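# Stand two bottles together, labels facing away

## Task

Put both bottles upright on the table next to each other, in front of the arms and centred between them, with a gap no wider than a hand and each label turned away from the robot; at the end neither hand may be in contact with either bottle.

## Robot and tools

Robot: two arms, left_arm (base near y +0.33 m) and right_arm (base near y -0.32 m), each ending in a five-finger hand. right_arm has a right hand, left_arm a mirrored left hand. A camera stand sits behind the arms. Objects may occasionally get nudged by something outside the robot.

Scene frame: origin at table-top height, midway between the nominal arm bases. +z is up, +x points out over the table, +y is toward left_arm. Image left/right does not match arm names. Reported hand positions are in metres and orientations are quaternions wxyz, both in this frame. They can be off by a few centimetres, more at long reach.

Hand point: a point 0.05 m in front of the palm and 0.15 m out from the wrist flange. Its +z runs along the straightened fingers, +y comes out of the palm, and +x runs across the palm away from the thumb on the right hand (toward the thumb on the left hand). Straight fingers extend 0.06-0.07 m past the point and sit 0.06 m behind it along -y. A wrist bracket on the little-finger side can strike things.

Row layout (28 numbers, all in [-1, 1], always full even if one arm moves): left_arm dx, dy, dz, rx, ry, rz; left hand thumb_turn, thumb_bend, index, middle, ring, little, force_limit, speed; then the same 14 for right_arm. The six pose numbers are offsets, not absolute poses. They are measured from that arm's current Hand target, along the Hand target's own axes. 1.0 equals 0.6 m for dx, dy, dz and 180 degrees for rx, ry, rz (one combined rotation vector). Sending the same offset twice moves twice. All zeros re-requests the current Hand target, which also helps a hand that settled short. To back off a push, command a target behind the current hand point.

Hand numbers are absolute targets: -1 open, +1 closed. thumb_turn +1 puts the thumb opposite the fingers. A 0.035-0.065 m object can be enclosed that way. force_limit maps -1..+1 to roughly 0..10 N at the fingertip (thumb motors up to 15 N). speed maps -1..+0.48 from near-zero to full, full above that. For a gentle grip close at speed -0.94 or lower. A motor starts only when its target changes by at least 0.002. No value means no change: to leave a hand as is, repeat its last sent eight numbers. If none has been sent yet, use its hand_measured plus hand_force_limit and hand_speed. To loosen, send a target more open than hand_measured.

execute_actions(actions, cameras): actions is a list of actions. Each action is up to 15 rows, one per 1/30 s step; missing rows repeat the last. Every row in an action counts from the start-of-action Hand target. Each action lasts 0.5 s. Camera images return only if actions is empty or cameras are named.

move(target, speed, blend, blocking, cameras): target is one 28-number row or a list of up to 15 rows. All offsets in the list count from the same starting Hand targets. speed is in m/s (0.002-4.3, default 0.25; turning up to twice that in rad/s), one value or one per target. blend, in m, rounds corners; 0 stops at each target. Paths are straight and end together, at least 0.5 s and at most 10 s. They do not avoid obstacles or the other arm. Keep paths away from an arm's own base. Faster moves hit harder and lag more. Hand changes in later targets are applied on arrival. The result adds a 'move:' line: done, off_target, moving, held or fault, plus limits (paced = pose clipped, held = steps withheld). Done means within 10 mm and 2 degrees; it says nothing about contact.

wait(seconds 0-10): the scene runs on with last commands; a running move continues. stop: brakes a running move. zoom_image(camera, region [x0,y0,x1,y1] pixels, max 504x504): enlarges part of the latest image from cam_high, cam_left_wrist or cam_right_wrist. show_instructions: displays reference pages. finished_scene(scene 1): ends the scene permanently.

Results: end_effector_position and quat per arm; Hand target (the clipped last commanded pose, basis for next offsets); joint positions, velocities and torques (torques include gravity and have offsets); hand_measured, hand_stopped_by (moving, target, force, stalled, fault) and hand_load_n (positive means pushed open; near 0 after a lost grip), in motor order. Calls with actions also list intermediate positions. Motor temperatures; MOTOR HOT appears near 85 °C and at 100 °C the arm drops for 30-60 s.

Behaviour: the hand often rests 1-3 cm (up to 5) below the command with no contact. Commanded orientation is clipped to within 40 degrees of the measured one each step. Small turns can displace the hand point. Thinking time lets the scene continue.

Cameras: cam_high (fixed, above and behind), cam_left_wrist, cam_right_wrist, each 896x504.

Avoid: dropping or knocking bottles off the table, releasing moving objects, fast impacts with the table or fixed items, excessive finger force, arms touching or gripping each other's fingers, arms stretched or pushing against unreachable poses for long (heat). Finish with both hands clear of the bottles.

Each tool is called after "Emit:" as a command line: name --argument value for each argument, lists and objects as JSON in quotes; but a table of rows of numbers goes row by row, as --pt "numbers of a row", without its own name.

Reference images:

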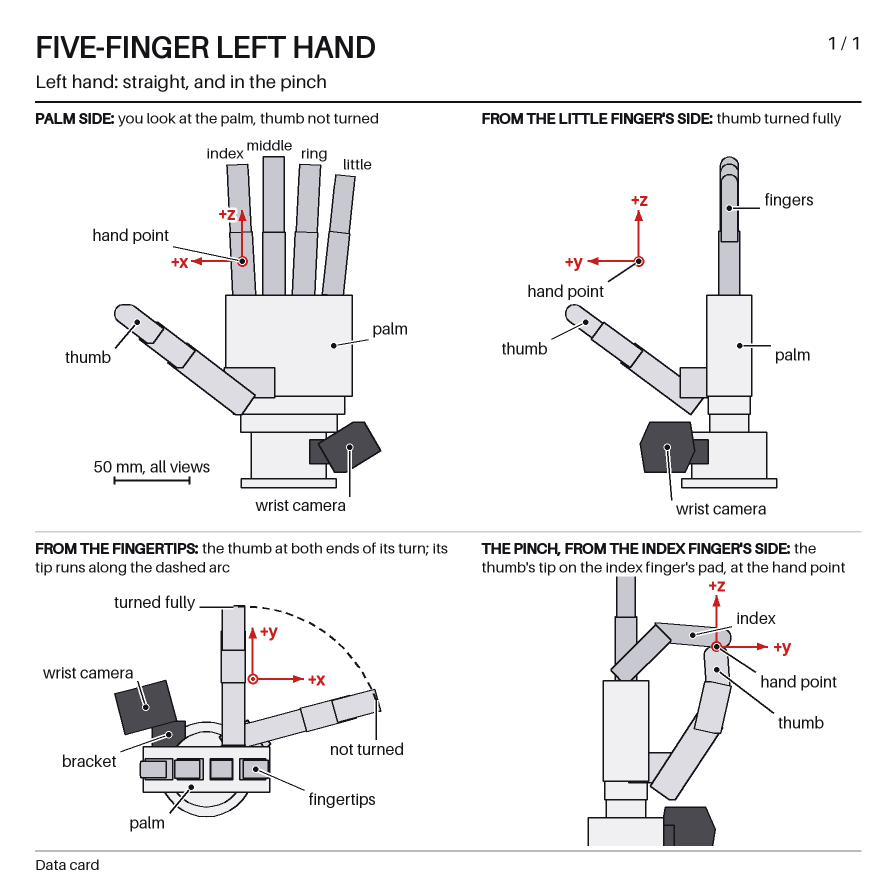

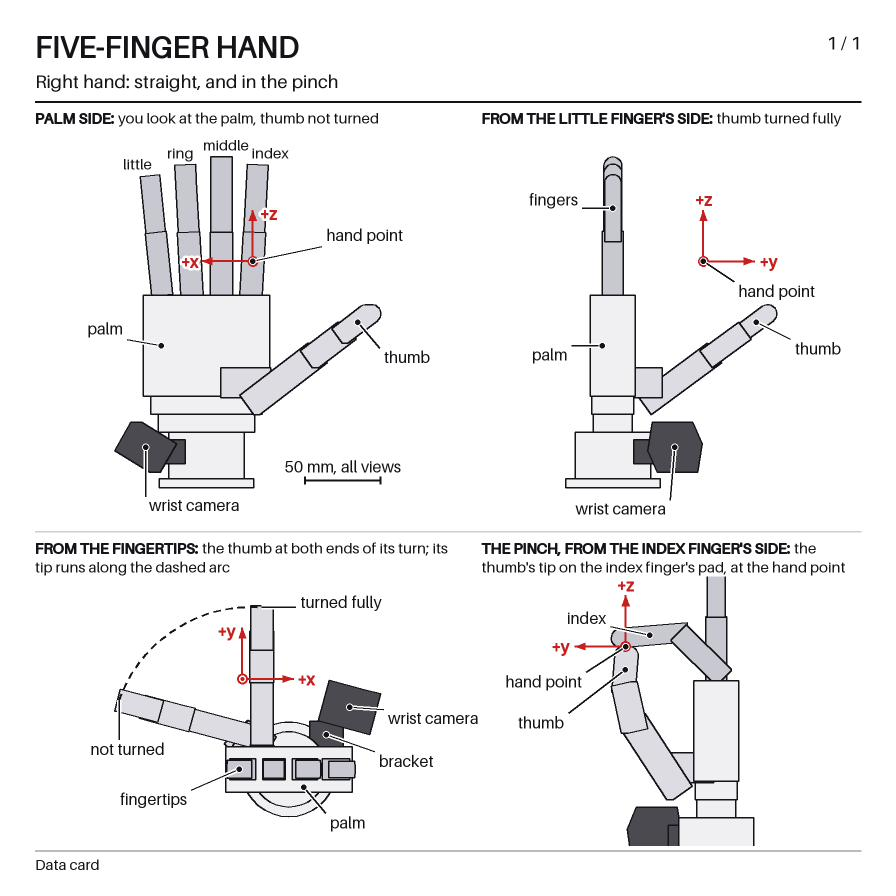

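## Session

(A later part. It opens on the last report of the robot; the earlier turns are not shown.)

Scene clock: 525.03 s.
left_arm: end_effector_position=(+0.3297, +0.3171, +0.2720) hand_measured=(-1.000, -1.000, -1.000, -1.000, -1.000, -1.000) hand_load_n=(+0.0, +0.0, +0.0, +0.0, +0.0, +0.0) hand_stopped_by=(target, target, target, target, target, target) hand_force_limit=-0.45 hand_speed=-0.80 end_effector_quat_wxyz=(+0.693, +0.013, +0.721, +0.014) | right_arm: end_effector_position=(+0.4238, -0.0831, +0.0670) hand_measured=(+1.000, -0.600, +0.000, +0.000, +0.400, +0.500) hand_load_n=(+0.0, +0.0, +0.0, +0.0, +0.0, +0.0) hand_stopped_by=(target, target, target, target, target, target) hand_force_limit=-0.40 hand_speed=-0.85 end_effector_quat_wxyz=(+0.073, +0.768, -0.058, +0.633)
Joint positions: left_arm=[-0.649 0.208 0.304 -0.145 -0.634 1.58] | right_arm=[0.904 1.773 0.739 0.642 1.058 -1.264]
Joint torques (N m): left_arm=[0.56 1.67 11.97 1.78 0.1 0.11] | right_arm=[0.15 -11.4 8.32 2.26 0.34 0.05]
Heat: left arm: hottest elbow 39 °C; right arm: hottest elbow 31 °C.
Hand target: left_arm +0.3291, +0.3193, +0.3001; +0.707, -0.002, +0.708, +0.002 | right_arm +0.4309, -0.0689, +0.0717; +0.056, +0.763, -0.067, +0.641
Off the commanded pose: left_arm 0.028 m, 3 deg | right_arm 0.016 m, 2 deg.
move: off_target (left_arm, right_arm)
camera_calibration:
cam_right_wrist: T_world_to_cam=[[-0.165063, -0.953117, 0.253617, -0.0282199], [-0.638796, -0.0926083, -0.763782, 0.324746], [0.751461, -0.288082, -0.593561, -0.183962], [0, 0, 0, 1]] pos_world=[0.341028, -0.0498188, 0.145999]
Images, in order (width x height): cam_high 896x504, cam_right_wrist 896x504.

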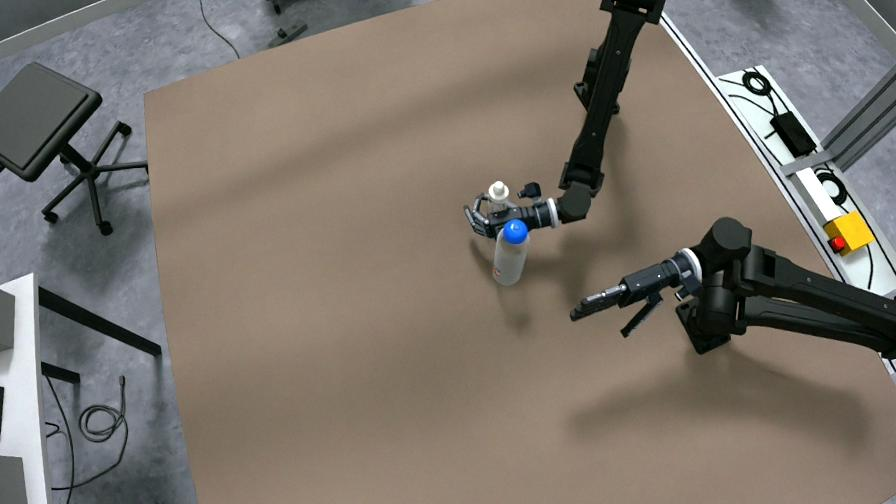

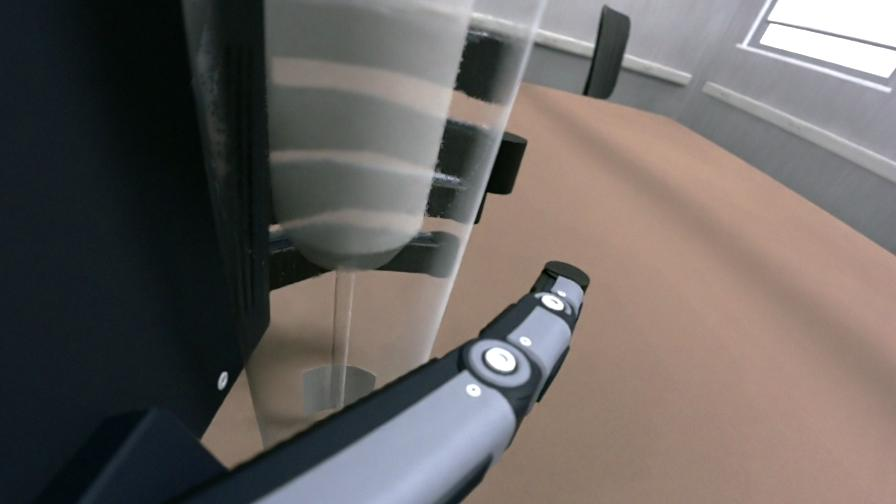

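Emit:
move --target '[0,0,0,0,0,0,-1,-1,-1,-1,-1,-1,-0.45,-0.8,0,0,0,0,0,0,1,-1,-1,-1,-1,-1,-0.4,-0.8]' --cameras '["cam_high","cam_right_wrist"]' --speed 0.06

Emit:
zoom_image --camera "cam_high" --region '[460, 165, 540, 265]'

Scene clock: 534.40 s.
left_arm: end_effector_position=(+0.3297, +0.3171, +0.2720) hand_measured=(-1.000, -1.000, -1.000, -1.000, -1.000, -1.000) hand_load_n=(+0.0, +0.0, +0.0, +0.0, +0.0, +0.0) hand_stopped_by=(target, target, target, target, target, target) hand_force_limit=-0.45 hand_speed=-0.80 end_effector_quat_wxyz=(+0.693, +0.013, +0.721, +0.014) | right_arm: end_effector_position=(+0.4238, -0.0830, +0.0670) hand_measured=(+1.000, -1.000, -1.000, -1.000, -1.000, -1.000) hand_load_n=(+0.5, +0.0, +0.0, +0.0, +0.0, +0.0) hand_stopped_by=(target, target, target, target, target, target) hand_force_limit=-0.40 hand_speed=-0.80 end_effector_quat_wxyz=(+0.072, +0.768, -0.058, +0.633)
Joint positions: left_arm=[-0.649 0.208 0.304 -0.145 -0.634 1.58] | right_arm=[0.904 1.773 0.739 0.642 1.058 -1.264]
Joint torques (N m): left_arm=[0.56 1.38 11.92 1.8 0.11 0.11] | right_arm=[0.09 -11.46 8.35 2.3 0.34 0.07]
Heat: left arm: hottest elbow 40 °C; right arm: hottest elbow 31 °C.
Hand target: left_arm +0.3291, +0.3193, +0.3001; +0.707, -0.002, +0.708, +0.002 | right_arm +0.4309, -0.0689, +0.0717; +0.056, +0.763, -0.067, +0.641
Off the commanded pose: left_arm 0.028 m, 3 deg | right_arm 0.016 m, 2 deg.
move: off_target (left_arm, right_arm)
camera_calibration:
cam_right_wrist: T_world_to_cam=[[-0.165129, -0.953203, 0.253253, -0.0281498], [-0.638728, -0.0923014, -0.763877, 0.324751], [0.751505, -0.287898, -0.593595, -0.183963], [0, 0, 0, 1]] pos_world=[0.341028, -0.0498201, 0.145999]
Images, in order (width x height): cam_high 896x504, cam_right_wrist 896x504.

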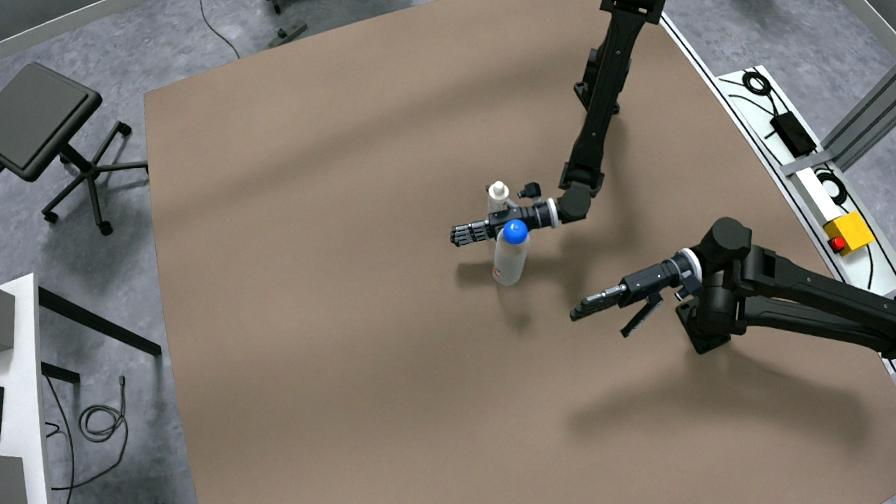

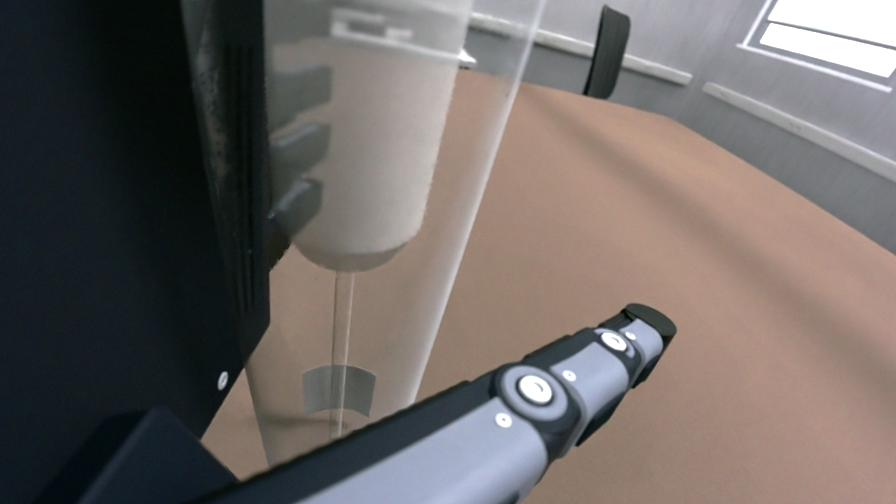

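Scaled by 5.040.

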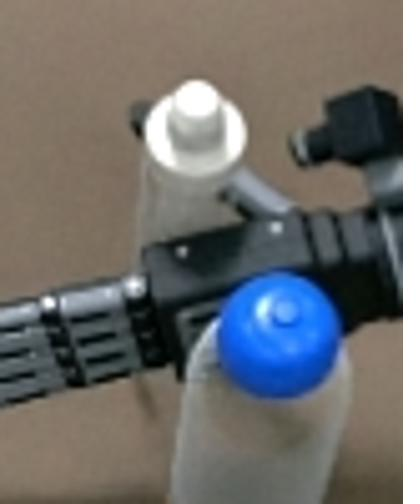

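Emit:
move --pt "0 0 0 0 0 0 -1 -1 -1 -1 -1 -1 -0.45 -0.8 -0.006 -0.0065 -0.0345 0 0 0 1 -1 -1 -1 -1 -1 -0.4 -0.8" --pt "0 0 0 0 0 0 -1 -1 -1 -1 -1 -1 -0.45 -0.8 -0.04 -0.006 -0.231 0 0 0 1 -1 -1 -1 -1 -1 -0.4 -0.8" --cameras '["cam_high","cam_right_wrist"]' --speed '[0.05,0.12]' --blend 0.004

Emit:
zoom_image --camera "cam_high" --region '[450, 165, 550, 305]'

Emit:
zoom_image --camera "cam_right_wrist" --region '[200, 0, 600, 400]'

Scene clock: 544.97 s.
left_arm: end_effector_position=(+0.3297, +0.3171, +0.2720) hand_measured=(-1.000, -1.000, -1.000, -1.000, -1.000, -1.000) hand_load_n=(+0.0, +0.0, +0.0, +0.0, +0.0, +0.0) hand_stopped_by=(target, target, target, target, target, target) hand_force_limit=-0.45 hand_speed=-0.80 end_effector_quat_wxyz=(+0.693, +0.013, +0.721, +0.014) | right_arm: end_effector_position=(+0.2891, -0.0544, +0.0600) hand_measured=(+1.000, -1.000, -1.000, -1.000, -1.000, -1.000) hand_load_n=(+0.5, +0.0, +0.0, +0.0, +0.0, +0.0) hand_stopped_by=(target, target, target, target, target, target) hand_force_limit=-0.40 hand_speed=-0.80 end_effector_quat_wxyz=(+0.074, +0.766, -0.052, +0.637)
Joint positions: left_arm=[-0.649 0.208 0.304 -0.145 -0.634 1.58] | right_arm=[1.23 1.682 0.682 0.148 1.332 -0.781]
Joint torques (N m): left_arm=[0.73 1.67 11.97 1.8 0.11 0.13] | right_arm=[-0.32 -12.28 8.12 0.98 0.8 0.08]
Heat: left arm: hottest elbow 40 °C; right arm: hottest elbow 31 °C.
Hand target: left_arm +0.3291, +0.3193, +0.3001; +0.707, -0.002, +0.708, +0.002 | right_arm +0.2930, -0.0411, +0.0718; +0.056, +0.763, -0.067, +0.641
Off the commanded pose: left_arm 0.028 m, 3 deg | right_arm 0.018 m, 3 deg.
move: off_target (left_arm, right_arm)
camera_calibration:
cam_right_wrist: T_world_to_cam=[[-0.159537, -0.951611, 0.262648, -0.0233677], [-0.632409, -0.105776, -0.767379, 0.233711], [0.758029, -0.288526, -0.584932, -0.0810362], [0, 0, 0, 1]] pos_world=[0.2055, -0.020897, 0.138082]
Images, in order (width x height): cam_high 896x504, cam_right_wrist 896x504.

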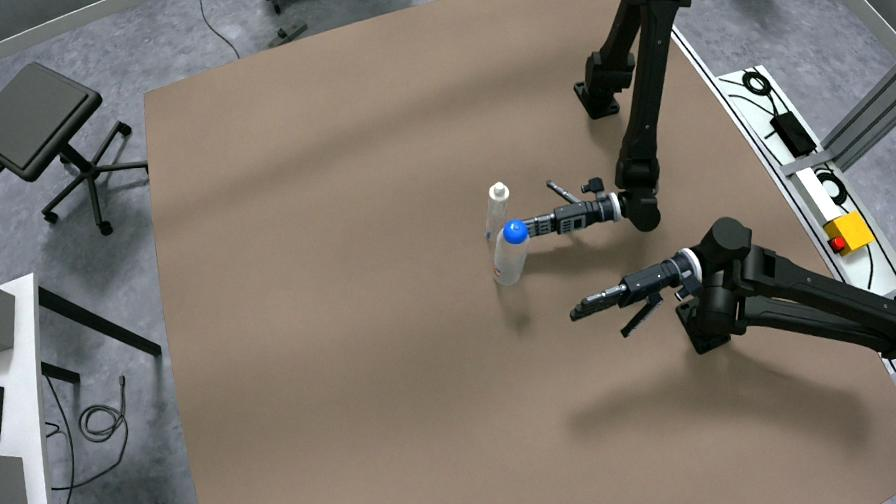

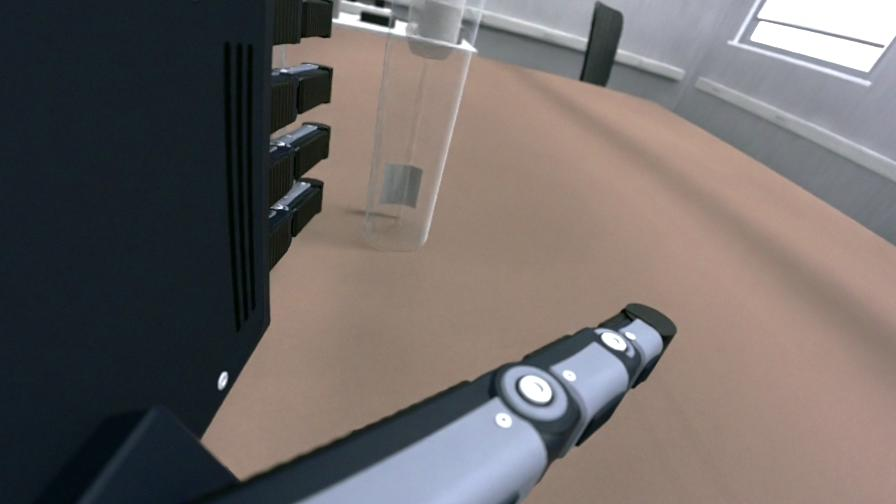

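Scaled by 3.600.

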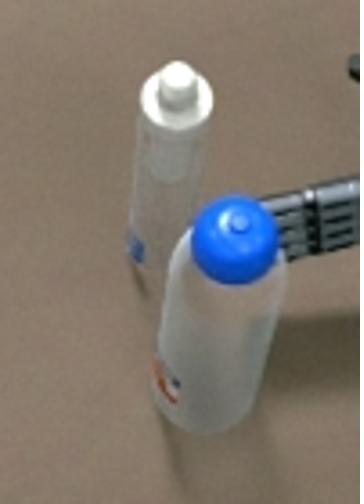

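Scaled by 1.260.

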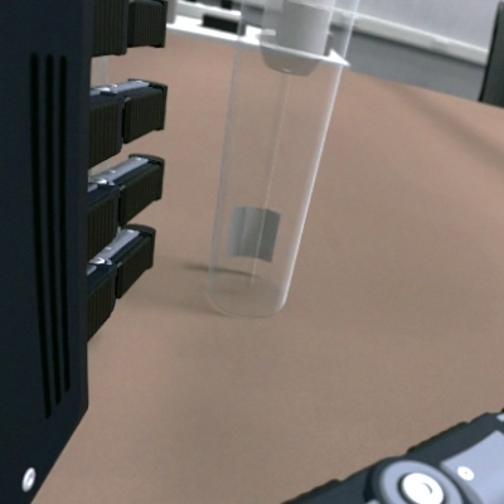

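Emit:
move --pt "0 0 0 0 0 0 -1 -1 -1 -1 -1 -1 -0.45 -0.8 0.257 0.006 -0.079 0 0 0 1 -1 -1 -1 -1 -1 -0.4 -0.8" --pt "0 0 0 0 0 0 -1 -1 -1 -1 -1 -1 -0.45 -0.8 0.341 0.394 0.01 0 0 0 1 -1 -1 -1 -1 -1 -0.4 -0.8" --speed 0.2 --blend 0.02 --cameras '["cam_high"]'

Scene clock: 556.37 s.
left_arm: end_effector_position=(+0.3297, +0.3171, +0.2720) hand_measured=(-1.000, -1.000, -1.000, -1.000, -1.000, -1.000) hand_load_n=(+0.0, +0.0, +0.0, +0.0, +0.0, +0.0) hand_stopped_by=(target, target, target, target, target, target) hand_force_limit=-0.45 hand_speed=-0.80 end_effector_quat_wxyz=(+0.693, +0.013, +0.721, +0.014) | right_arm: end_effector_position=(+0.2915, -0.2789, +0.2686) hand_measured=(+1.000, -1.000, -1.000, -1.000, -1.000, -1.000) hand_load_n=(+0.0, +0.0, +0.0, +0.0, +0.0, +0.0) hand_stopped_by=(target, target, target, target, target, target) hand_force_limit=-0.40 hand_speed=-0.80 end_effector_quat_wxyz=(+0.059, +0.768, -0.063, +0.635)
Joint positions: left_arm=[-0.649 0.208 0.304 -0.145 -0.634 1.58] | right_arm=[0.806 0.57 0.481 -0.239 0.953 -1.312]
Joint torques (N m): left_arm=[0.56 1.44 11.95 1.73 0.11 0.12] | right_arm=[-1.14 -2.43 9.77 2.66 0.25 -0.1]
Heat: left arm: hottest elbow 41 °C; right arm: hottest elbow 31 °C.
Hand target: left_arm +0.3291, +0.3193, +0.3001; +0.707, -0.002, +0.708, +0.002 | right_arm +0.2924, -0.2810, +0.2722; +0.056, +0.763, -0.067, +0.641
Off the commanded pose: left_arm 0.028 m, 3 deg | right_arm 0.004 m, 1 deg.
move: off_target (left_arm)
Images, in order (width x height): cam_high 896x504.

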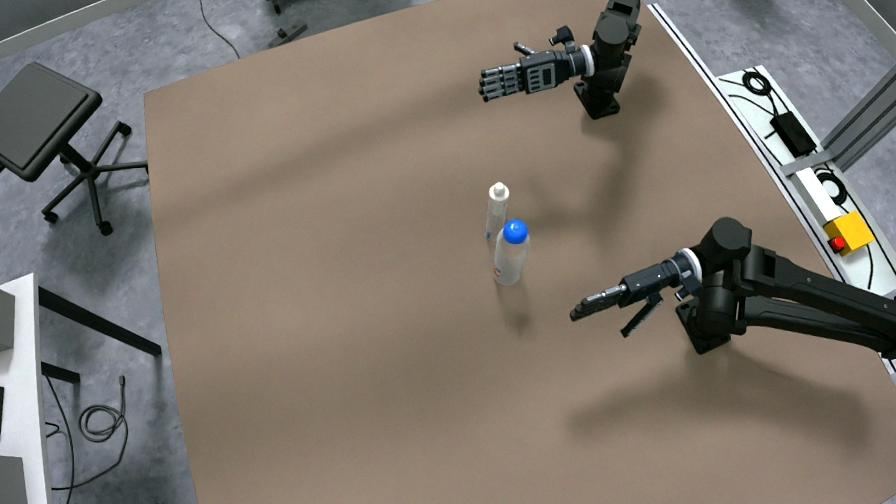

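Emit:
zoom_image --camera "cam_high" --region '[450, 160, 570, 300]'

Scaled by 3.600.

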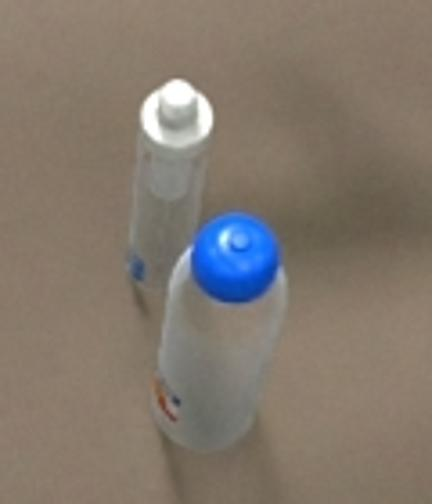

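Emit:
finished_scene --scene 1

The scene is finished: the task was done.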